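# Hang the ball-filled shallow basket on the peg

## Task

Lift the shallow basket by its cord handle and hang it on the peg of the stand; it only counts if all the balls are still inside the basket at the end.

## Robot and tools

Robot: two arms, left_arm and right_arm, each with a two-finger gripper and a wrist camera. In the scene frame the origin sits at table-top height midway between the nominal bases, +x points out over the table, +z up, and left_arm is on the +y side (arm names do not match image sides). Calibrated bases: left_arm at (-0.015, +0.345, 0) m, quat_wxyz (+1.000, 0, 0, -0.022); right_arm at (-0.018, -0.254, 0) m, quat_wxyz (+1.000, 0, 0, +0.002). A camera stand is fixed to the floor behind the arms. Loose objects may occasionally get nudged.

Frames: every hand pose, velocity, target and wrist-camera pose in results is given in that arm's own base frame. Fixed cameras and the table use the scene frame. Printed positions can be off by a few centimetres, more at long reach. end_effector_position is the point between the finger pads, about 1 cm short of the tips; fingers point along the gripper's +z and open along its y.

Row layout (shared by execute_actions and move): one list of 14 numbers, each in [-1, 1]: dx, dy, dz, rx, ry, rz, opening for left_arm, then the same seven for right_arm. Always give all 14, even for one arm. dx..rz are offsets, not poses: they are measured from that arm's Hand target at the start of the action or move, along that arm's base axes, with rotation about the Hand target position. Scale: 1.0 = 0.6 m for translation, 180 degrees for rotation; rx, ry, rz form one rotation vector. A translation longer than 1.0 is shortened along its direction. Opening is absolute, not an offset: +1 fully open (0.094 m), -1 closed. Sending 0 in all six pose slots re-commands the current Hand target (also the way to re-issue a target for an arm that was stopped). Writing 0 as an opening means half open, so to keep a gripper as it is, repeat its current command.

execute_actions(actions, cameras): actions is a list of actions; each action is a list of up to 15 rows, one per 1/30 s step; a short action repeats its final row to fill 15 steps. Every row counts from the action's start pose, not the row before; a fresh action starts from the new Hand target, so repeating an offset moves further. An empty actions list returns the state, all cameras, and the scene number and task. cameras: names from cam_high, cam_low, cam_left_wrist, cam_right_wrist, or ["all"], or []; an unknown name voids the call.

move(target, speed, blend, opening_speed, grip_force, blocking, cameras): target is one 14-number row or a list of up to 15 rows; all rows are offsets from the same starting Hand targets, not chained. Grippers follow straight paths, turning the short way. speed in m/s, 0.002 to 2.9 (default 0.25), one value or one per target; rotation capped at twice that in rad/s. blend in m rounds corners of a list (0 = full stop at each). opening_speed: rate on the -1..+1 scale per second, at least 0.2; use it to close slowly on fragile things. grip_force: newtons per pad, 10 to 50, one value or one per arm; it persists; lower force closes slowly. blocking=false returns after about 0.5 s while the move continues. Moves last 0.5 s to 10 s and do not avoid obstacles or the other arm. Result adds a "move:" line: done, off_target, moving, held or fault, plus limits (paced = pose clipped, held = steps withheld). Done means at rest within 10 mm and 2 degrees.

wait(seconds 0 to 10, cameras): lets time pass while commands hold; a running move continues. stop(cameras): brakes the current move. zoom_image(camera, region [x0, y0, x1, y1] in pixels, at most 504 x 504) enlarges part of the newest image of that camera. finished_scene(scene): ends the scene irreversibly; the basket must stay hung with all balls by itself.

Results: Hand target is the last commanded pose after clipping; the gripper often rests short of it, and next offsets count from the Hand target. If it stays short, send the missing distance. Orientation commands are clipped to within 40 degrees of the measured one each step. grip_measured uses the opening scale; empty it reads up to about 2.5 mm wide; on a squeezed hard part it reads a bit under the part width. Squeeze rises about 1 N per 0.001 below touch, then jumps to the force limit. Release by commanding well above grip_measured. Joint velocities may be summarised as within noise. Joint torques include the arm's weight and have offsets; numbers 1-3 wrap at ±28 N m. Joint ranges (rad): waist -2.618 to 3.054, shoulder 0.000 to 3.142, elbow 0.000 to 3.142 (straight at 2.901), wrist pitch -1.571 to 1.571, wrist yaw -1.571 to 1.571, wrist roll -2.094 to 2.094.

Cameras: cam_high, cam_low, cam_left_wrist, cam_right_wrist, each 672x504 (wrists fisheye).

Avoid: dropping the basket or spilling balls; anything leaving the table; fast or hard contact with the table, stand or peg; grippers or wrist cameras touching each other or the other arm (fingers closing on the other arm counts as a press); strain on camera cables; paths sweeping near an arm's own base (go around it); nearly straight arms moving fast. A blocked arm keeps pushing until commanded back past the gripper. Stretching, holding loads or pushing on unreachable poses heats motors: MOTOR HOT appears at 75 °C, at 90 °C an OVER-TEMPERATURE FAULT folds that arm permanently, at 100 °C it collapses. Move smoothly; the scene keeps running while you think.

Each tool is called after ">>>" as name([rows], argument=value, ...), one row to a line, values as JSON.

## Session

>>> execute_actions(actions=[])

Scene clock: 0.00 s.
left_arm: end_effector_position=(+0.2319, -0.1170, +0.2505) grip_measured=+1.000 end_effector_quat_wxyz=(+0.481, -0.123, +0.839, -0.224) | right_arm: end_effector_position=(+0.3218, +0.0422, +0.2484) grip_measured=+1.000 end_effector_quat_wxyz=(+0.438, +0.022, +0.889, +0.132)
Joint positions: left_arm=[-0.756 0.628 0.749 -0.618 -0.416 -0.797 0.094] | right_arm=[0.013 1.001 0.978 -0.613 -0.206 0.167 0.094]
Joint velocities: within noise
Joint torques (N m): no reading
Motor temperatures (°C): left_arm=[26 27 31 32 26 22 24] | right_arm=[25 26 30 32 29 27 26]
Heat: left arm: 32 °C; right arm: 32 °C.
Hand target: left_arm +0.2307, -0.1148, +0.2514; +0.482, -0.123, +0.839, -0.221 | right_arm +0.3204, +0.0423, +0.2509; +0.439, +0.020, +0.888, +0.132
Tool commands: left_gripper/opening=+1.0 right_gripper/opening=+1.0

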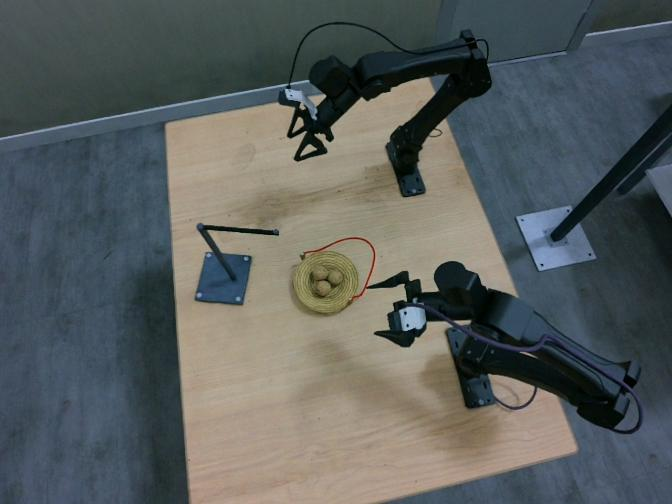

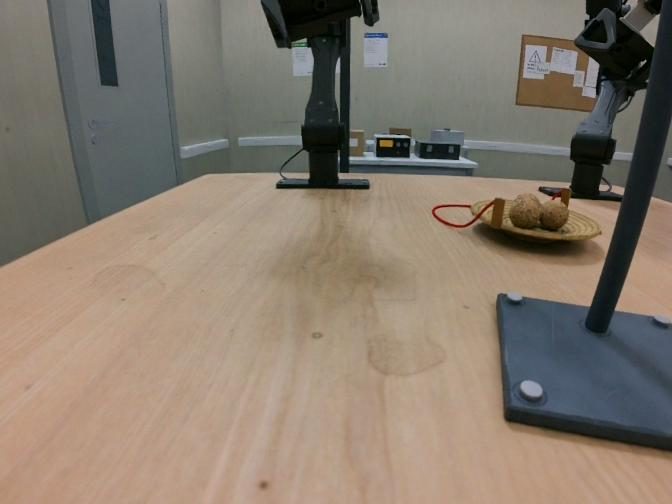

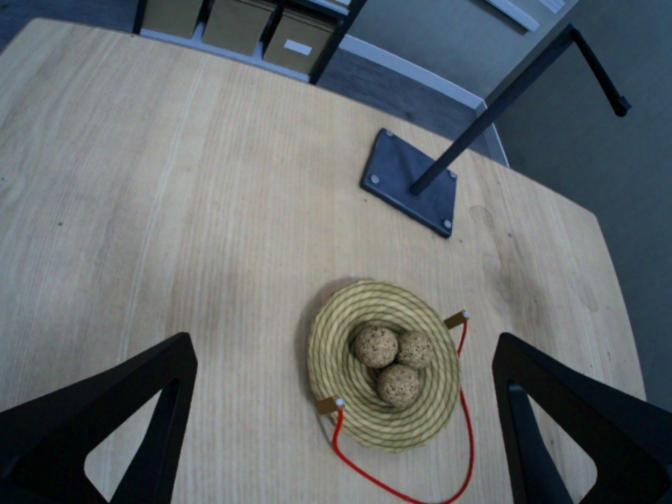

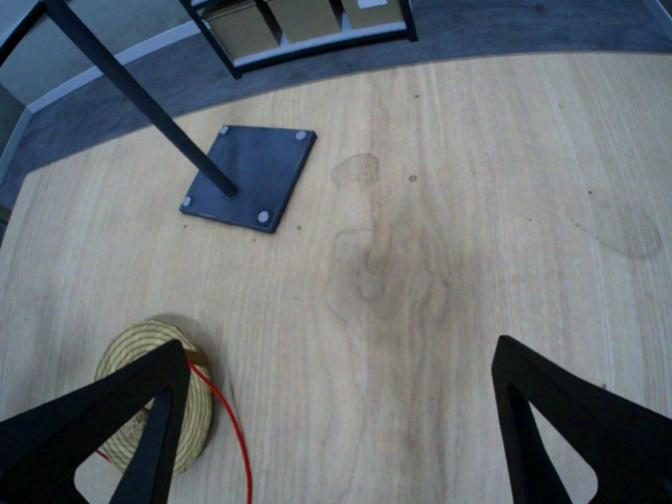

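>>> zoom_image(camera="cam_high", region=[180, 200, 420, 380])

>>> zoom_image(camera="cam_low", region=[400, 100, 672, 304])

>>> zoom_image(camera="cam_left_wrist", region=[280, 260, 520, 504])

>>> zoom_image(camera="cam_left_wrist", region=[340, 0, 660, 240])

Scaled by 2.100 from the camera's 672x504 image, which has a finer 960x720 frame.

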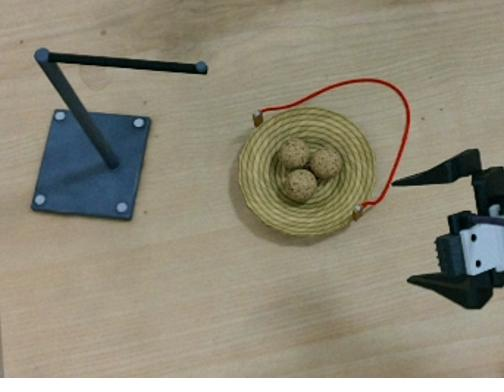

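Scaled by 1.853 from the camera's 672x504 image, which has a finer 960x720 frame.

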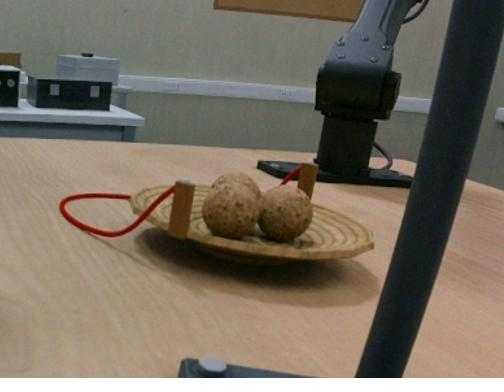

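Scaled by 2.066 from the camera's 672x504 image, which has a finer 960x720 frame.

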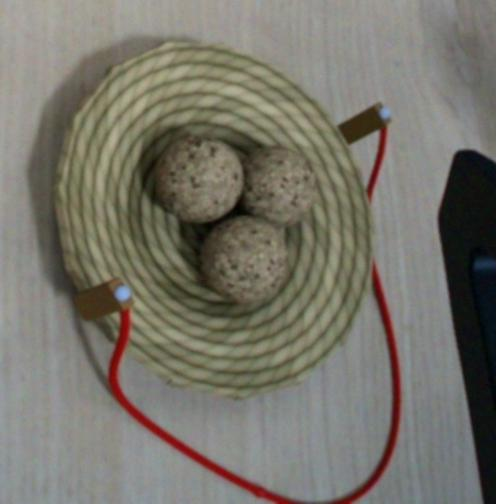

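Scaled by 1.575 from the camera's 672x504 image, which has a finer 960x720 frame.

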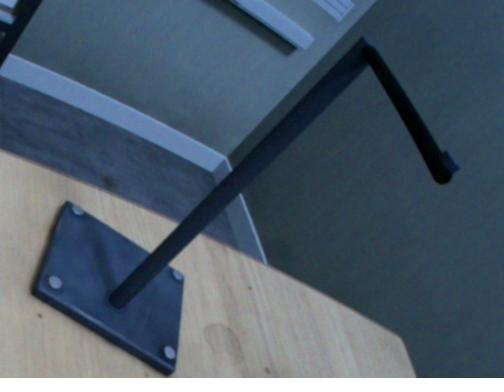

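>>> move(target=[-0.05,0.17,0,0,0,0,1,-0.134,0.296,0.06,-0.197,0.241,0.244,1], cameras=["all"])

Scene clock: 60.43 s.
left_arm: end_effector_position=(+0.2033, -0.0102, +0.2441) grip_measured=+1.000 end_effector_quat_wxyz=(+0.481, -0.129, +0.840, -0.218) | right_arm: end_effector_position=(+0.2374, +0.2179, +0.2865) grip_measured=+1.000 end_effector_quat_wxyz=(+0.164, -0.373, +0.911, +0.063)
Joint positions: left_arm=[0.596 0.473 0.764 -0.945 0.755 -0.094 0.094] | right_arm=[0.736 1.591 1.935 -1.562 -0.007 -0.04 0.094]
Joint torques (N m): left_arm=[0.73 3.52 8.87 1.43 0.35 0.11] | right_arm=[0.2 -4.63 9.73 0.63 0.03 -0.02]
Motor temperatures (°C): left_arm=[26 27 36 36 26 22 24] | right_arm=[25 26 34 35 28 26 26]
Heat: left arm: 36 °C; right arm: 35 °C.
Hand target: left_arm +0.2007, -0.0128, +0.2515; +0.482, -0.123, +0.839, -0.221 | right_arm +0.2400, +0.2199, +0.2869; +0.001, -0.383, +0.924, +0.000
Off the commanded pose: left_arm 0.008 m, 1 deg | right_arm 0.003 m, 20 deg.
joint sent to its limit (right arm) — joint 4 (wrist pitch), lower limit. The joint targets are off in orientation, not in position.
move: off_target (right_arm)

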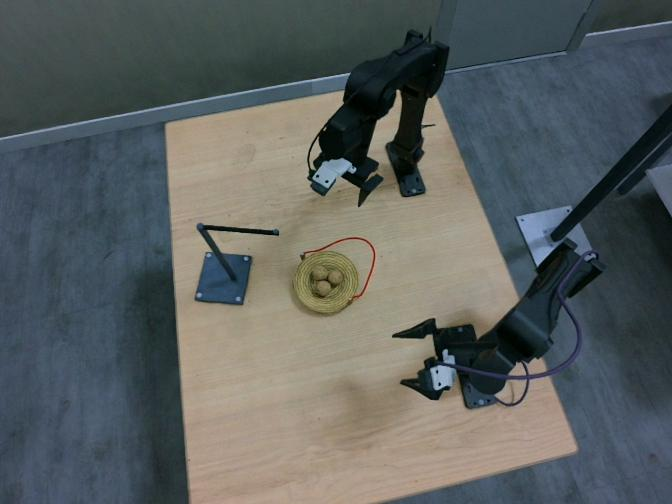

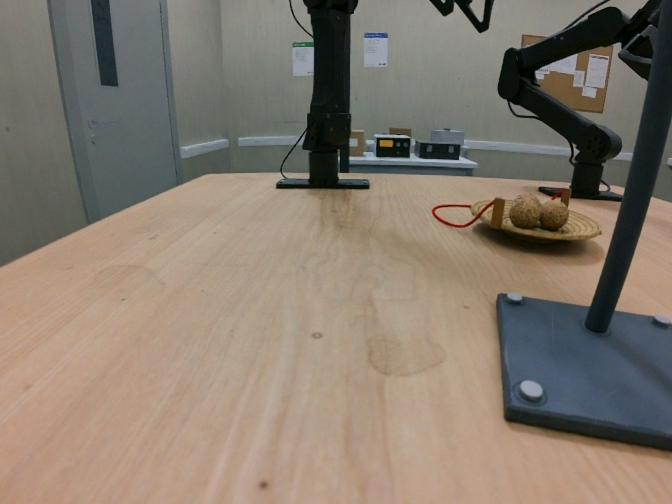

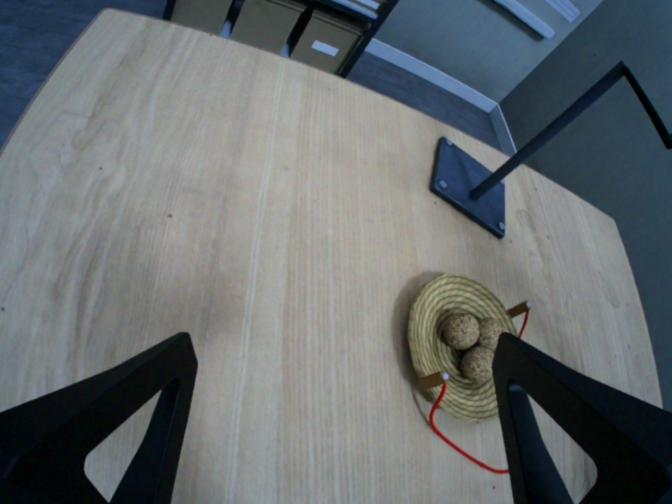

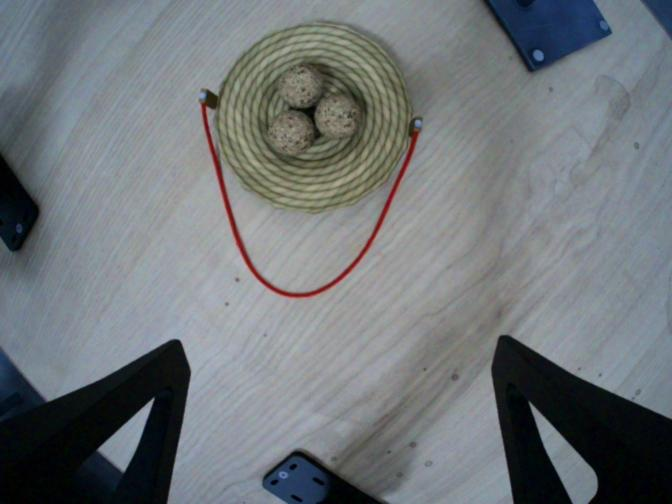

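>>> move(target=[0,0,0,0,0,0,1,-0.067,0.012,-0.278,0,0,0.456,1], cameras=["all"])

Scene clock: 75.00 s.
left_arm: end_effector_position=(+0.2033, -0.0104, +0.2441) grip_measured=+1.000 end_effector_quat_wxyz=(+0.481, -0.128, +0.840, -0.218) | right_arm: end_effector_position=(+0.2024, +0.2282, +0.1317) grip_measured=+1.000 end_effector_quat_wxyz=(-0.018, +0.893, -0.450, +0.003)
Joint positions: left_arm=[0.596 0.473 0.764 -0.945 0.756 -0.093 0.094] | right_arm=[0.84 1.661 1.423 -1.296 -0.003 -1.367 0.094]
Joint torques (N m): left_arm=[0.73 3.54 8.88 1.42 0.34 0.13] | right_arm=[0.36 -5.79 6.2 0.29 -0.01 -0.02]
Heat: left arm: 38 °C; right arm: 35 °C.
Hand target: left_arm +0.2007, -0.0128, +0.2514; +0.482, -0.123, +0.839, -0.221 | right_arm +0.1998, +0.2271, +0.1201; -0.001, +0.895, -0.445, -0.001
Off the commanded pose: left_arm 0.008 m, 1 deg | right_arm 0.012 m, 2 deg.
move: off_target (right_arm)

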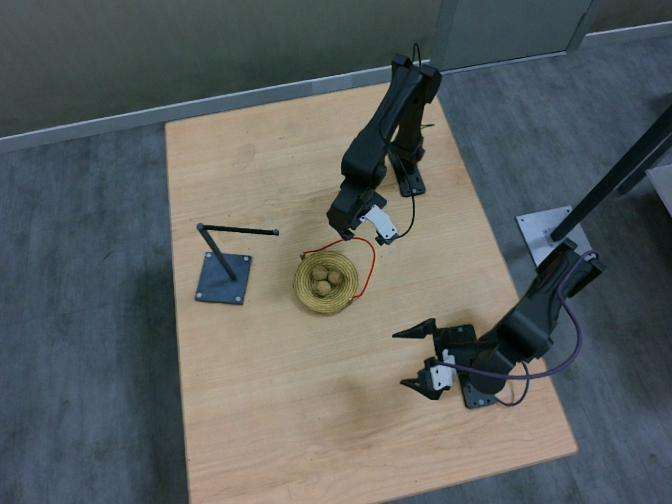

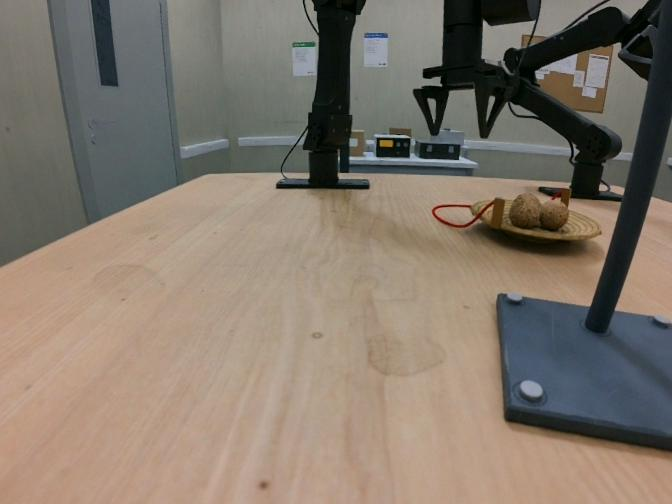

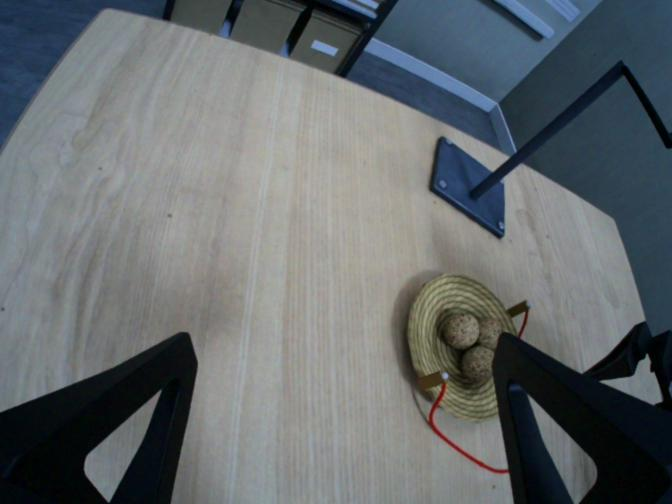

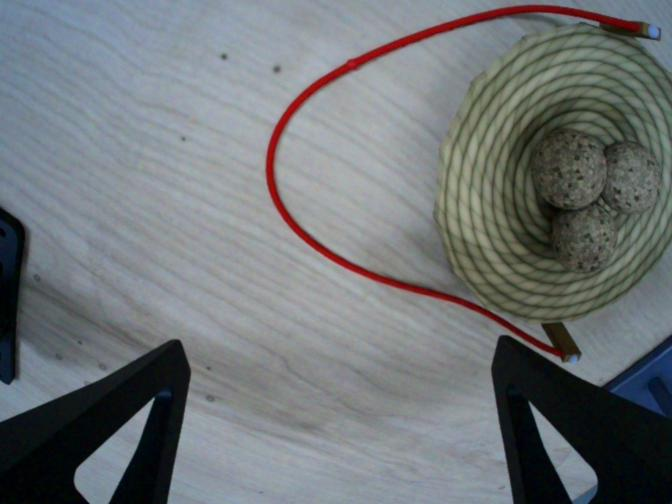

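>>> move(target=[0,0,0,0,0,0,1,-0.09,0.018,-0.105,0,0,0,1], cameras=["cam_right_wrist","cam_low"])

Scene clock: 86.93 s.
left_arm: end_effector_position=(+0.2033, -0.0104, +0.2441) grip_measured=+1.000 end_effector_quat_wxyz=(+0.481, -0.128, +0.840, -0.218) | right_arm: end_effector_position=(+0.1474, +0.2398, +0.0556) grip_measured=+1.000 end_effector_quat_wxyz=(+0.005, +0.897, -0.442, +0.000)
Joint positions: left_arm=[0.596 0.473 0.764 -0.945 0.756 -0.093 0.094] | right_arm=[1.017 1.661 1.117 -1.038 0.001 -1.209 0.094]
Joint torques (N m): left_arm=[0.75 3.55 8.87 1.42 0.35 0.12] | right_arm=[0.02 -9.35 5.79 0.23 -0.04 0.08]
Heat: left arm: 39 °C; right arm: 34 °C.
Hand target: left_arm +0.2007, -0.0128, +0.2514; +0.482, -0.123, +0.839, -0.221 | right_arm +0.1458, +0.2379, +0.0571; -0.001, +0.895, -0.445, -0.001
Off the commanded pose: left_arm 0.008 m, 1 deg | right_arm 0.003 m, 1 deg.
move: done
Images, in order (width x height): cam_low 672x504, cam_right_wrist 672x504.

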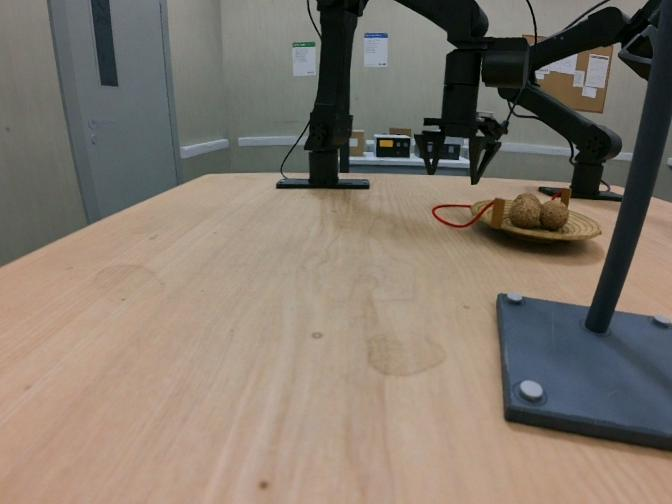

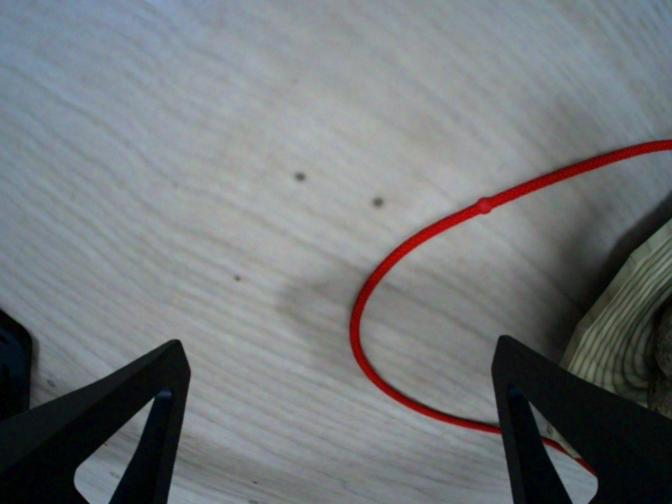

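>>> move(target=[0,0,0,0,0,0,1,-0.006,0.018,-0.045,0,0,0,0.0], cameras=["cam_right_wrist","cam_low"])

>>> zoom_image(camera="cam_low", region=[380, 130, 540, 260])

Scene clock: 92.43 s.
left_arm: end_effector_position=(+0.2033, -0.0104, +0.2441) grip_measured=+1.000 end_effector_quat_wxyz=(+0.481, -0.128, +0.840, -0.218) | right_arm: end_effector_position=(+0.1466, +0.2529, +0.0414) grip_measured=+0.002 end_effector_quat_wxyz=(-0.018, +0.896, -0.444, +0.002)
Joint positions: left_arm=[0.596 0.473 0.764 -0.945 0.756 -0.093 0.094] | right_arm=[1.042 1.675 1.073 -0.932 0.001 -1.178 0.047]
Joint torques (N m): left_arm=[0.76 3.54 8.87 1.42 0.35 0.12] | right_arm=[0.36 -5.52 5.81 0.32 -0.05 0.1]
Heat: left arm: 40 °C; right arm: 34 °C.
Hand target: left_arm +0.2007, -0.0128, +0.2514; +0.482, -0.123, +0.839, -0.221 | right_arm +0.1422, +0.2487, +0.0301; -0.001, +0.895, -0.445, -0.001
Off the commanded pose: left_arm 0.008 m, 1 deg | right_arm 0.013 m, 2 deg.
move: off_target (right_arm)
Images, in order (width x height): cam_low 672x504, cam_right_wrist 672x504.

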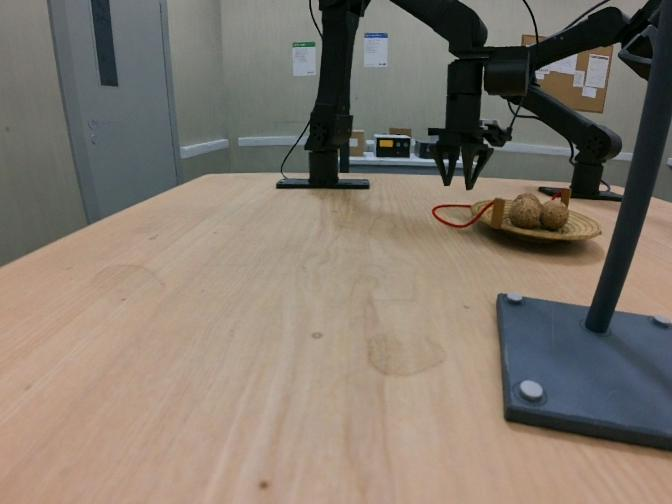

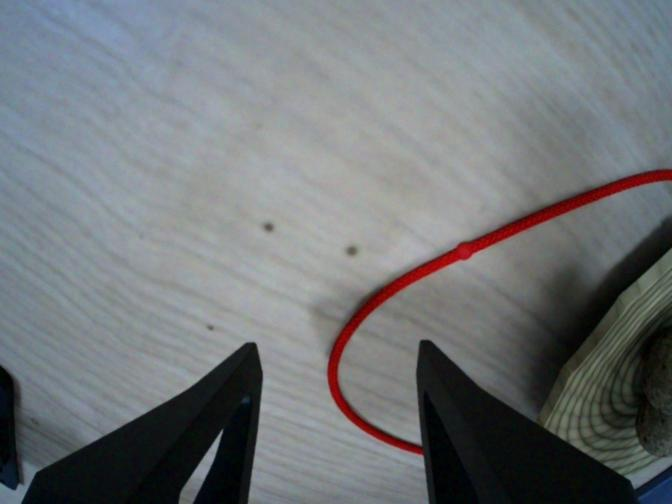

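Scaled by 3.150 from the camera's 672x504 image, which has a finer 960x720 frame.

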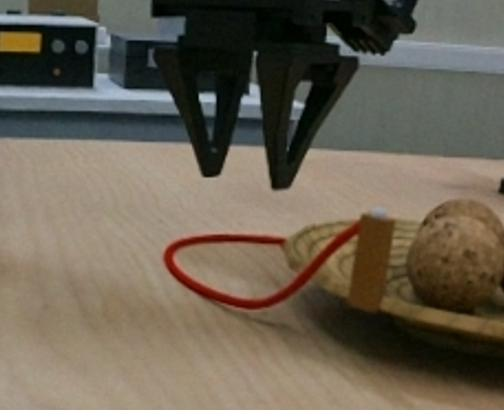

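>>> move(target=[0,0,0,0,0,0,1,0.008,-0.0095,-0.035,0,0,0,0.0], cameras=["cam_right_wrist","cam_low"], speed=0.1)

>>> zoom_image(camera="cam_low", region=[380, 130, 540, 260])

Scene clock: 96.23 s.
left_arm: end_effector_position=(+0.2033, -0.0104, +0.2441) grip_measured=+1.000 end_effector_quat_wxyz=(+0.481, -0.128, +0.840, -0.218) | right_arm: end_effector_position=(+0.1494, +0.2489, +0.0200) grip_measured=+0.002 end_effector_quat_wxyz=(-0.018, +0.895, -0.446, +0.002)
Joint positions: left_arm=[0.596 0.473 0.764 -0.945 0.756 -0.093 0.094] | right_arm=[1.027 1.702 1.011 -0.844 0.001 -1.19 0.047]
Joint torques (N m): left_arm=[0.76 3.55 8.88 1.42 0.35 0.12] | right_arm=[-0.36 -5.59 5.68 0.3 -0.05 -0.04]
Heat: left arm: 40 °C; right arm: 33 °C.
Hand target: left_arm +0.2007, -0.0128, +0.2514; +0.482, -0.123, +0.839, -0.221 | right_arm +0.1470, +0.2430, +0.0091; -0.001, +0.895, -0.445, -0.001
Off the commanded pose: left_arm 0.008 m, 1 deg | right_arm 0.013 m, 2 deg.
move: off_target (right_arm)
Images, in order (width x height): cam_low 672x504, cam_right_wrist 672x504.

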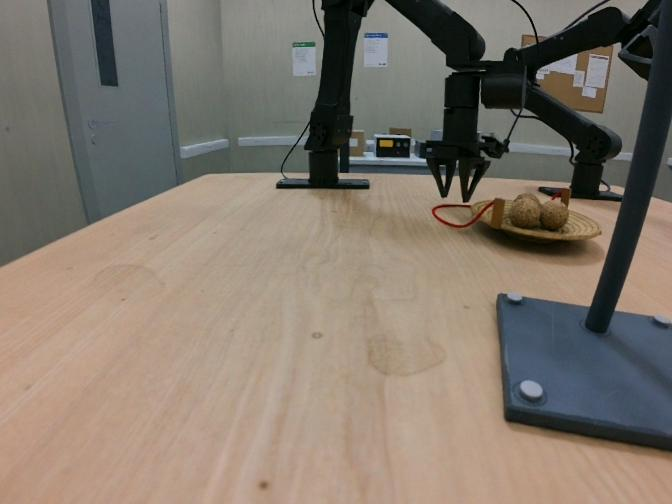

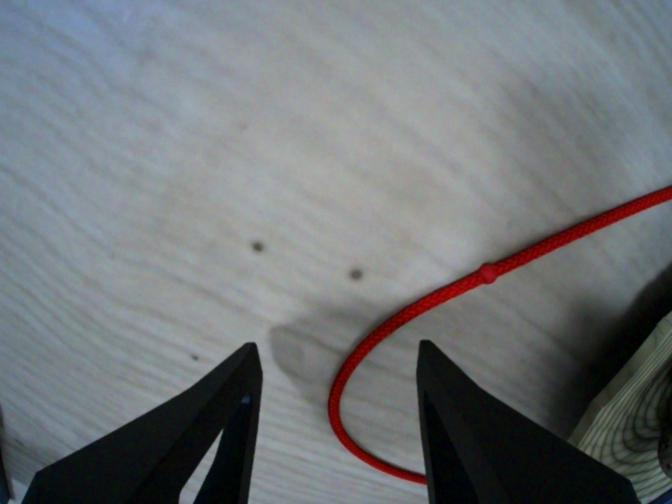

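Scaled by 3.150 from the camera's 672x504 image, which has a finer 960x720 frame.

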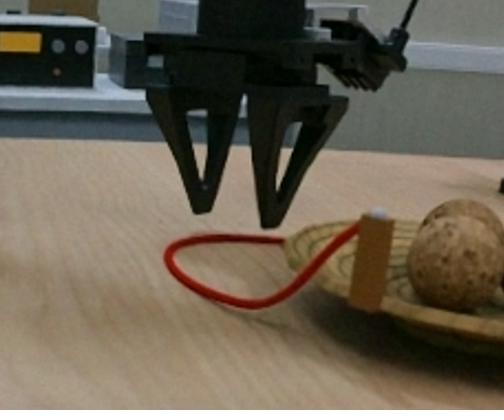

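>>> move(target=[0,0,0,0,0,0,1,0.0185,-0.025,-0.008,0,0,0,0.0], cameras=["cam_right_wrist","cam_low"], speed=0.1)

>>> zoom_image(camera="cam_low", region=[380, 130, 540, 260])

Scene clock: 100.43 s.
left_arm: end_effector_position=(+0.2033, -0.0104, +0.2441) grip_measured=+1.000 end_effector_quat_wxyz=(+0.481, -0.128, +0.840, -0.218) | right_arm: end_effector_position=(+0.1611, +0.2333, +0.0118) grip_measured=+0.002 end_effector_quat_wxyz=(-0.012, +0.895, -0.447, +0.002)
Joint positions: left_arm=[0.596 0.473 0.764 -0.945 0.756 -0.093 0.094] | right_arm=[0.963 1.702 0.975 -0.819 0.001 -1.252 0.047]
Joint torques (N m): left_arm=[0.75 3.55 8.88 1.42 0.34 0.12] | right_arm=[-0.27 -6.52 5.41 0.28 -0.05 -0.03]
Heat: left arm: 40 °C; right arm: 33 °C.
Hand target: left_arm +0.2007, -0.0128, +0.2514; +0.482, -0.123, +0.839, -0.221 | right_arm +0.1582, +0.2280, +0.0044; -0.001, +0.895, -0.445, +0.000
Off the commanded pose: left_arm 0.008 m, 1 deg | right_arm 0.010 m, 1 deg.
move: done
Images, in order (width x height): cam_low 672x504, cam_right_wrist 672x504.

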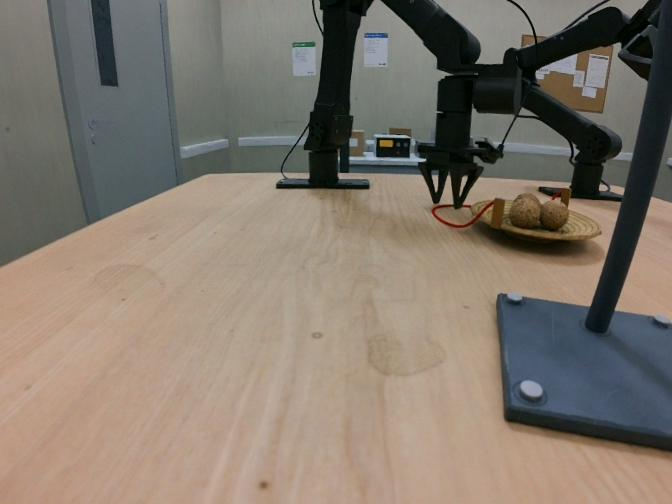

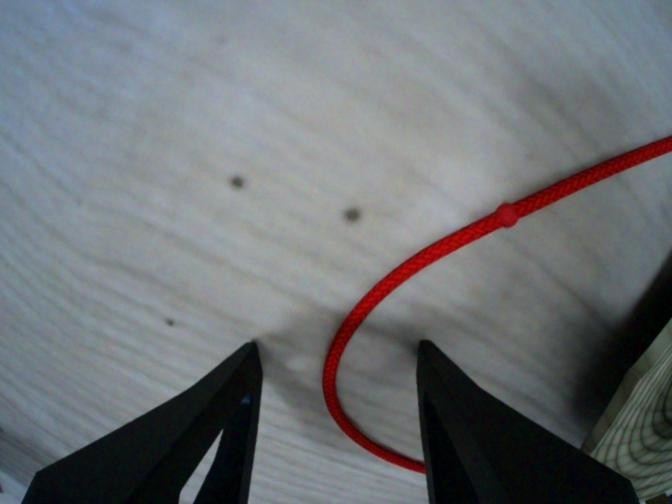

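Scaled by 3.150 from the camera's 672x504 image, which has a finer 960x720 frame.

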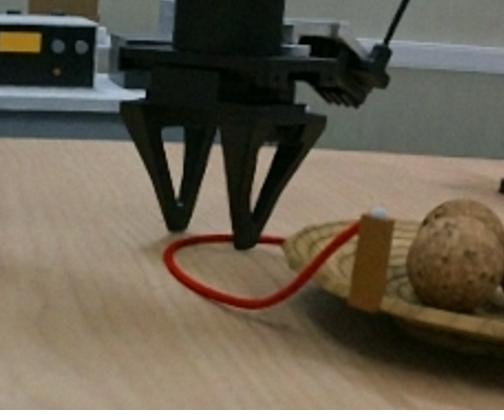

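>>> move(target=[0,0,0,0,0,0,1,0.006,-0.021,-0.006,0,0,0,0.0], cameras=["cam_right_wrist","cam_low"], speed=0.1)

>>> zoom_image(camera="cam_low", region=[380, 130, 540, 260])

Scene clock: 104.17 s.
left_arm: end_effector_position=(+0.2033, -0.0104, +0.2441) grip_measured=+1.000 end_effector_quat_wxyz=(+0.481, -0.128, +0.840, -0.218) | right_arm: end_effector_position=(+0.1629, +0.2309, +0.0105) grip_measured=+0.002 end_effector_quat_wxyz=(-0.019, +0.896, -0.444, -0.009)
Joint positions: left_arm=[0.596 0.473 0.764 -0.945 0.756 -0.093 0.094] | right_arm=[0.937 1.693 0.958 -0.801 -0.025 -1.283 0.047]
Joint torques (N m): left_arm=[0.75 3.55 8.88 1.42 0.34 0.12] | right_arm=[-1.03 -7.34 3.33 0.31 0.22 -0.09]
Heat: left arm: 40 °C; right arm: 33 °C.
Hand target: left_arm +0.2007, -0.0128, +0.2514; +0.482, -0.123, +0.839, -0.221 | right_arm +0.1617, +0.2155, +0.0008; -0.001, +0.895, -0.445, +0.000
Off the commanded pose: left_arm 0.008 m, 1 deg | right_arm 0.018 m, 2 deg.
move: off_target (right_arm)
Images, in order (width x height): cam_low 672x504, cam_right_wrist 672x504.

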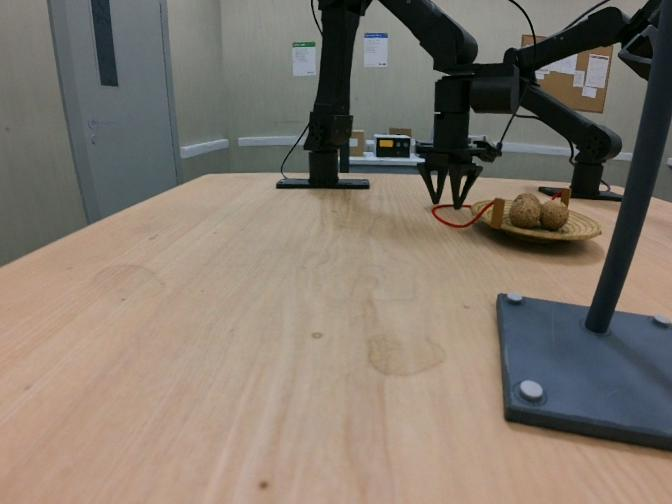

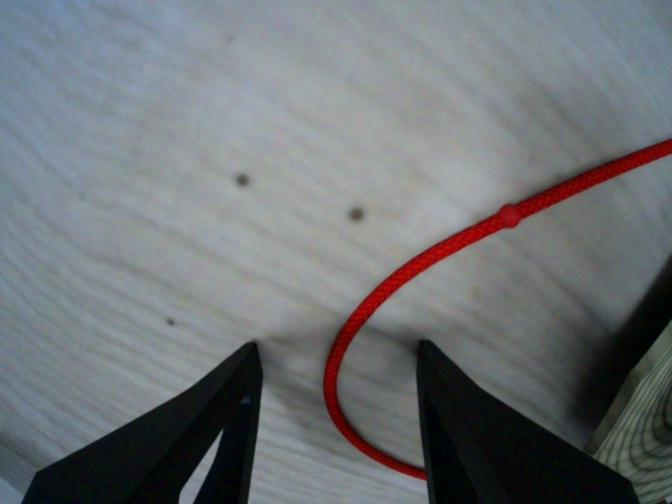

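Scaled by 3.150 from the camera's 672x504 image, which has a finer 960x720 frame.

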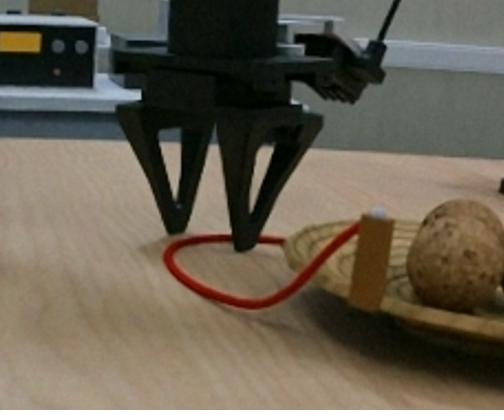

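>>> move(target=[0,0,0,0,0,0,1,0.0,0.0,0.014,0,0,0,0.0], cameras=["cam_right_wrist","cam_low"], speed=0.1)

>>> zoom_image(camera="cam_low", region=[380, 130, 540, 260])

Scene clock: 107.07 s.
left_arm: end_effector_position=(+0.2033, -0.0104, +0.2441) grip_measured=+1.000 end_effector_quat_wxyz=(+0.481, -0.128, +0.840, -0.218) | right_arm: end_effector_position=(+0.1630, +0.2308, +0.0106) grip_measured=+0.002 end_effector_quat_wxyz=(-0.019, +0.896, -0.444, -0.009)
Joint positions: left_arm=[0.596 0.473 0.764 -0.945 0.756 -0.093 0.094] | right_arm=[0.937 1.692 0.958 -0.802 -0.025 -1.284 0.047]
Joint torques (N m): left_arm=[0.75 3.56 8.88 1.42 0.34 0.12] | right_arm=[-1.01 -8.57 5.04 0.02 0.21 -0.09]
Heat: left arm: 40 °C; right arm: 33 °C.
Hand target: left_arm +0.2007, -0.0128, +0.2514; +0.482, -0.123, +0.839, -0.221 | right_arm +0.1618, +0.2154, +0.0091; -0.001, +0.895, -0.445, +0.000
Off the commanded pose: left_arm 0.008 m, 1 deg | right_arm 0.015 m, 2 deg.
move: off_target (right_arm)
Images, in order (width x height): cam_low 672x504, cam_right_wrist 672x504.

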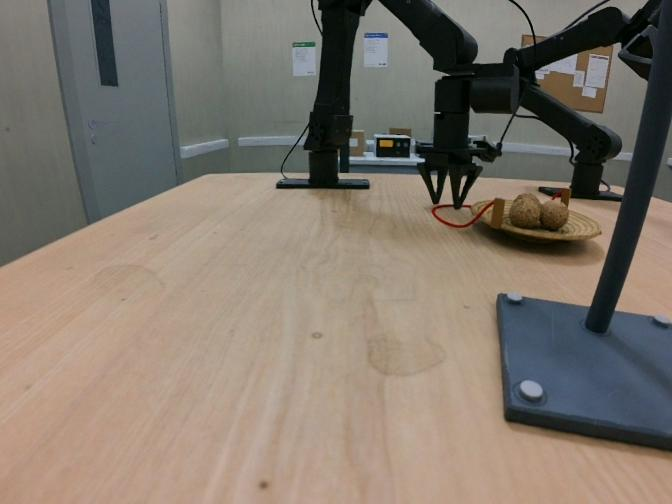

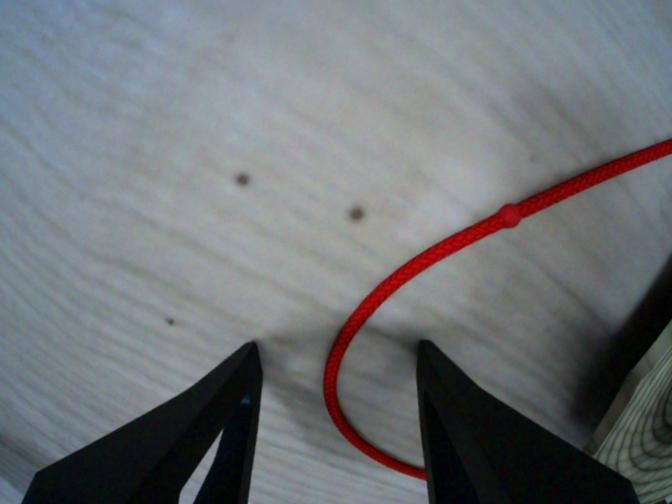

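Scaled by 3.150 from the camera's 672x504 image, which has a finer 960x720 frame.

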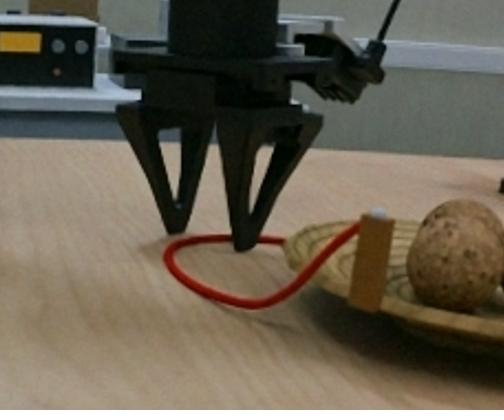

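>>> move([
  [0,0,0,0,0,0,1,0.0,0.0,0.04,0,0,0,0.0],
  [0,0,0,0,0,0,1,0.0,0.01,-0.002,0,0,0,0.0],
], cameras=["cam_right_wrist","cam_low"], speed=0.1)

>>> zoom_image(camera="cam_low", region=[380, 130, 540, 260])

Scene clock: 111.40 s.
left_arm: end_effector_position=(+0.2033, -0.0104, +0.2441) grip_measured=+1.000 end_effector_quat_wxyz=(+0.481, -0.128, +0.840, -0.218) | right_arm: end_effector_position=(+0.1673, +0.2269, +0.0208) grip_measured=+0.002 end_effector_quat_wxyz=(-0.022, +0.896, -0.444, +0.003)
Joint positions: left_arm=[0.596 0.473 0.764 -0.945 0.756 -0.093 0.094] | right_arm=[0.931 1.663 0.97 -0.834 -0.002 -1.289 0.047]
Joint torques (N m): left_arm=[0.76 3.55 8.87 1.42 0.35 0.13] | right_arm=[0.38 -4.71 5.52 0.32 -0.01 0.1]
Heat: left arm: 40 °C; right arm: 33 °C.
Hand target: left_arm +0.2007, -0.0128, +0.2514; +0.482, -0.123, +0.839, -0.221 | right_arm +0.1617, +0.2214, +0.0079; -0.001, +0.895, -0.445, -0.001
Off the commanded pose: left_arm 0.008 m, 1 deg | right_arm 0.015 m, 2 deg.
move: off_target (right_arm)
Images, in order (width x height): cam_low 672x504, cam_right_wrist 672x504.

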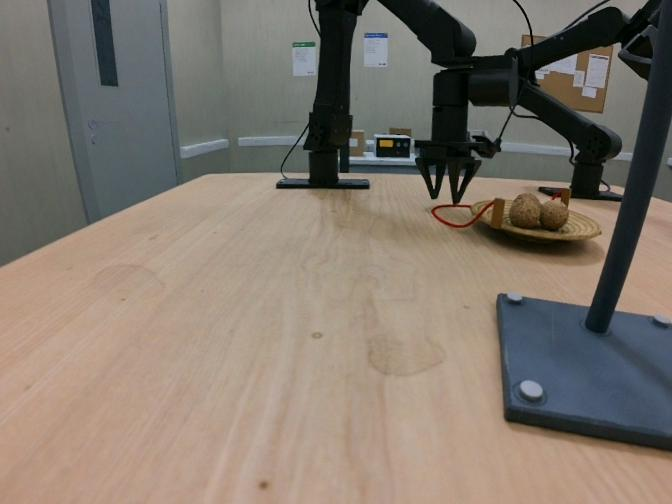

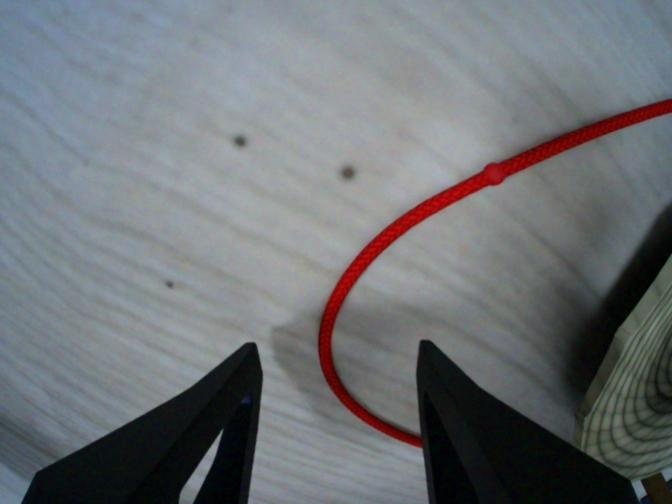

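Scaled by 3.150 from the camera's 672x504 image, which has a finer 960x720 frame.

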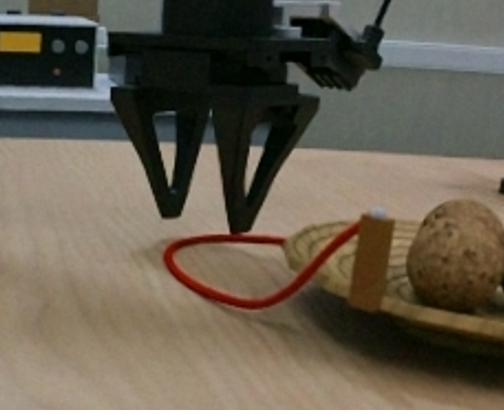

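>>> move(target=[0,0,0,0,0,0,1,0.0,-0.012,-0.014,0,0,0,0.0], cameras=["cam_right_wrist","cam_low"], speed=0.1)

>>> zoom_image(camera="cam_low", region=[380, 130, 540, 260])

Scene clock: 116.63 s.
left_arm: end_effector_position=(+0.2033, -0.0104, +0.2441) grip_measured=+1.000 end_effector_quat_wxyz=(+0.481, -0.128, +0.840, -0.218) | right_arm: end_effector_position=(+0.1647, +0.2210, +0.0110) grip_measured=+0.002 end_effector_quat_wxyz=(-0.019, +0.895, -0.446, +0.003)
Joint positions: left_arm=[0.596 0.473 0.764 -0.945 0.756 -0.093 0.094] | right_arm=[0.925 1.663 0.927 -0.796 -0.002 -1.292 0.047]
Joint torques (N m): left_arm=[0.76 3.54 8.87 1.42 0.34 0.12] | right_arm=[-0.46 -4.81 5.45 0.33 -0.03 -0.02]
Heat: left arm: 40 °C; right arm: 33 °C.
Hand target: left_arm +0.2007, -0.0128, +0.2514; +0.482, -0.123, +0.839, -0.221 | right_arm +0.1617, +0.2142, -0.0005; -0.001, +0.895, -0.445, -0.001
Off the commanded pose: left_arm 0.008 m, 1 deg | right_arm 0.014 m, 2 deg.
move: off_target (right_arm)
Images, in order (width x height): cam_low 672x504, cam_right_wrist 672x504.

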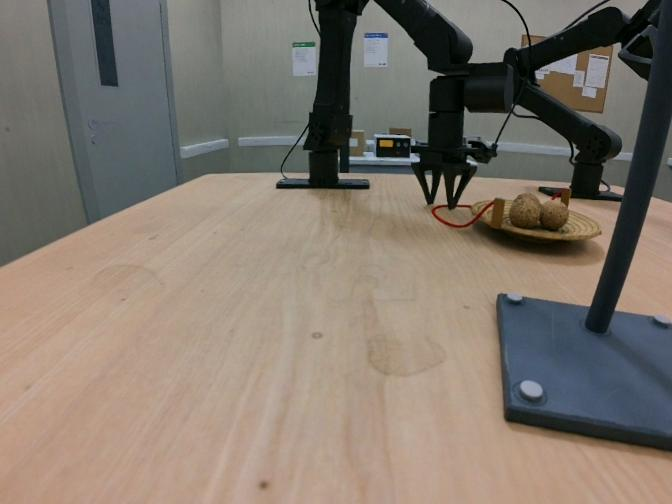

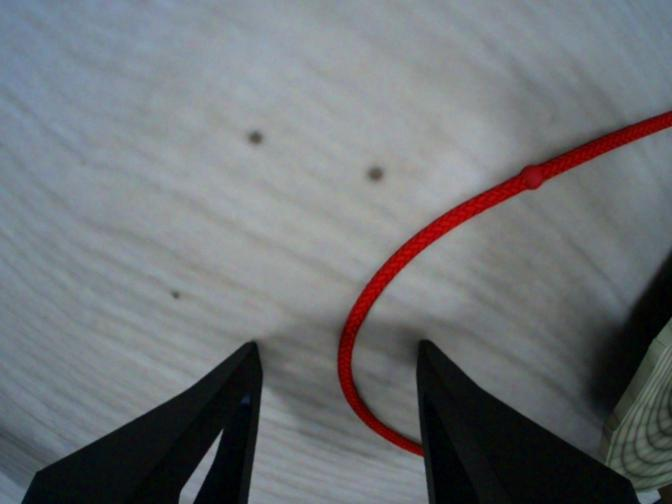

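Scaled by 3.150 from the camera's 672x504 image, which has a finer 960x720 frame.

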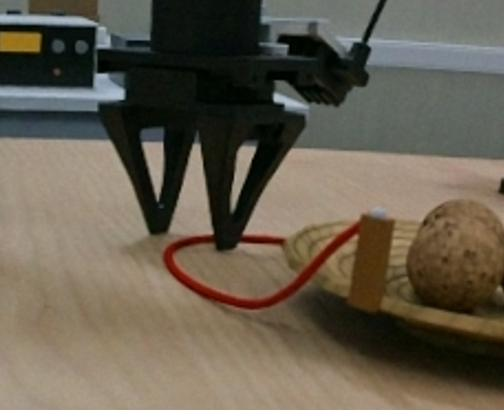

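>>> move(target=[0,0,0,0,0,0,1,0.0,0.0,0.0,0,0,0,-1], cameras=["cam_right_wrist","cam_low"], opening_speed=1)

Scene clock: 120.83 s.
left_arm: end_effector_position=(+0.2033, -0.0104, +0.2441) grip_measured=+1.000 end_effector_quat_wxyz=(+0.481, -0.128, +0.840, -0.218) | right_arm: end_effector_position=(+0.1650, +0.2214, +0.0111) grip_measured=-0.954 end_effector_quat_wxyz=(-0.020, +0.895, -0.445, +0.003)
Joint positions: left_arm=[0.596 0.473 0.764 -0.945 0.756 -0.093 0.094] | right_arm=[0.925 1.663 0.927 -0.794 -0.002 -1.293 0.002]
Joint torques (N m): left_arm=[0.76 3.55 8.87 1.42 0.35 0.12] | right_arm=[-0.43 -4.82 5.44 0.31 -0.02 -0.02]
Motor temperatures (°C): left_arm=[25 27 41 35 26 22 24] | right_arm=[25 28 33 32 28 26 26]
Heat: left arm: 41 °C; right arm: 33 °C.
Hand target: left_arm +0.2007, -0.0128, +0.2514; +0.482, -0.123, +0.839, -0.221 | right_arm +0.1617, +0.2142, -0.0005; -0.001, +0.895, -0.445, -0.001
Off the commanded pose: left_arm 0.008 m, 1 deg | right_arm 0.014 m, 2 deg.
move: off_target (right_arm)
Images, in order (width x height): cam_low 672x504, cam_right_wrist 672x504.

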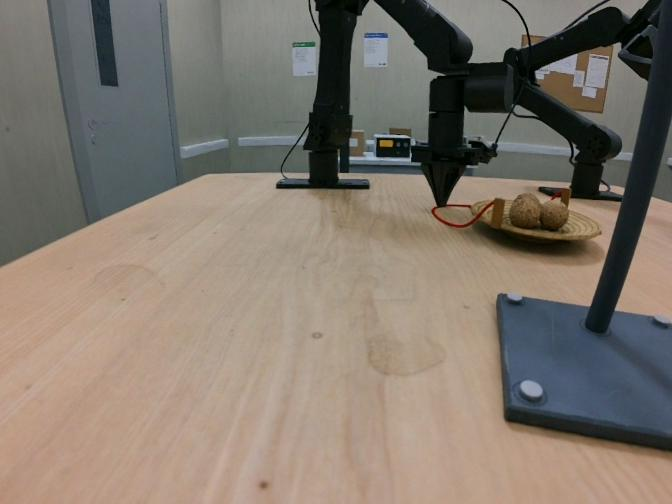

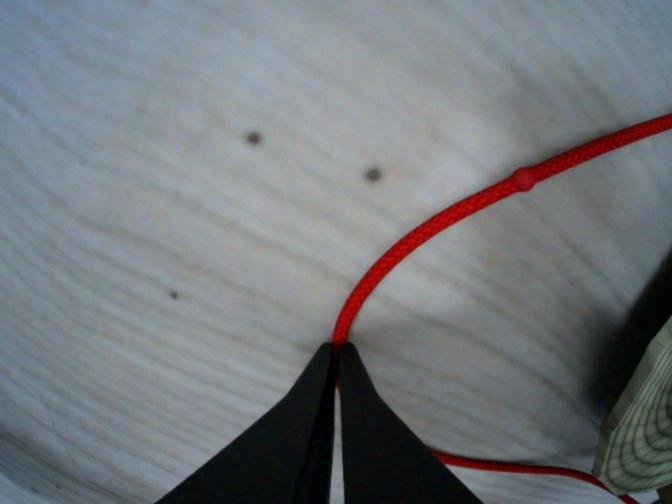

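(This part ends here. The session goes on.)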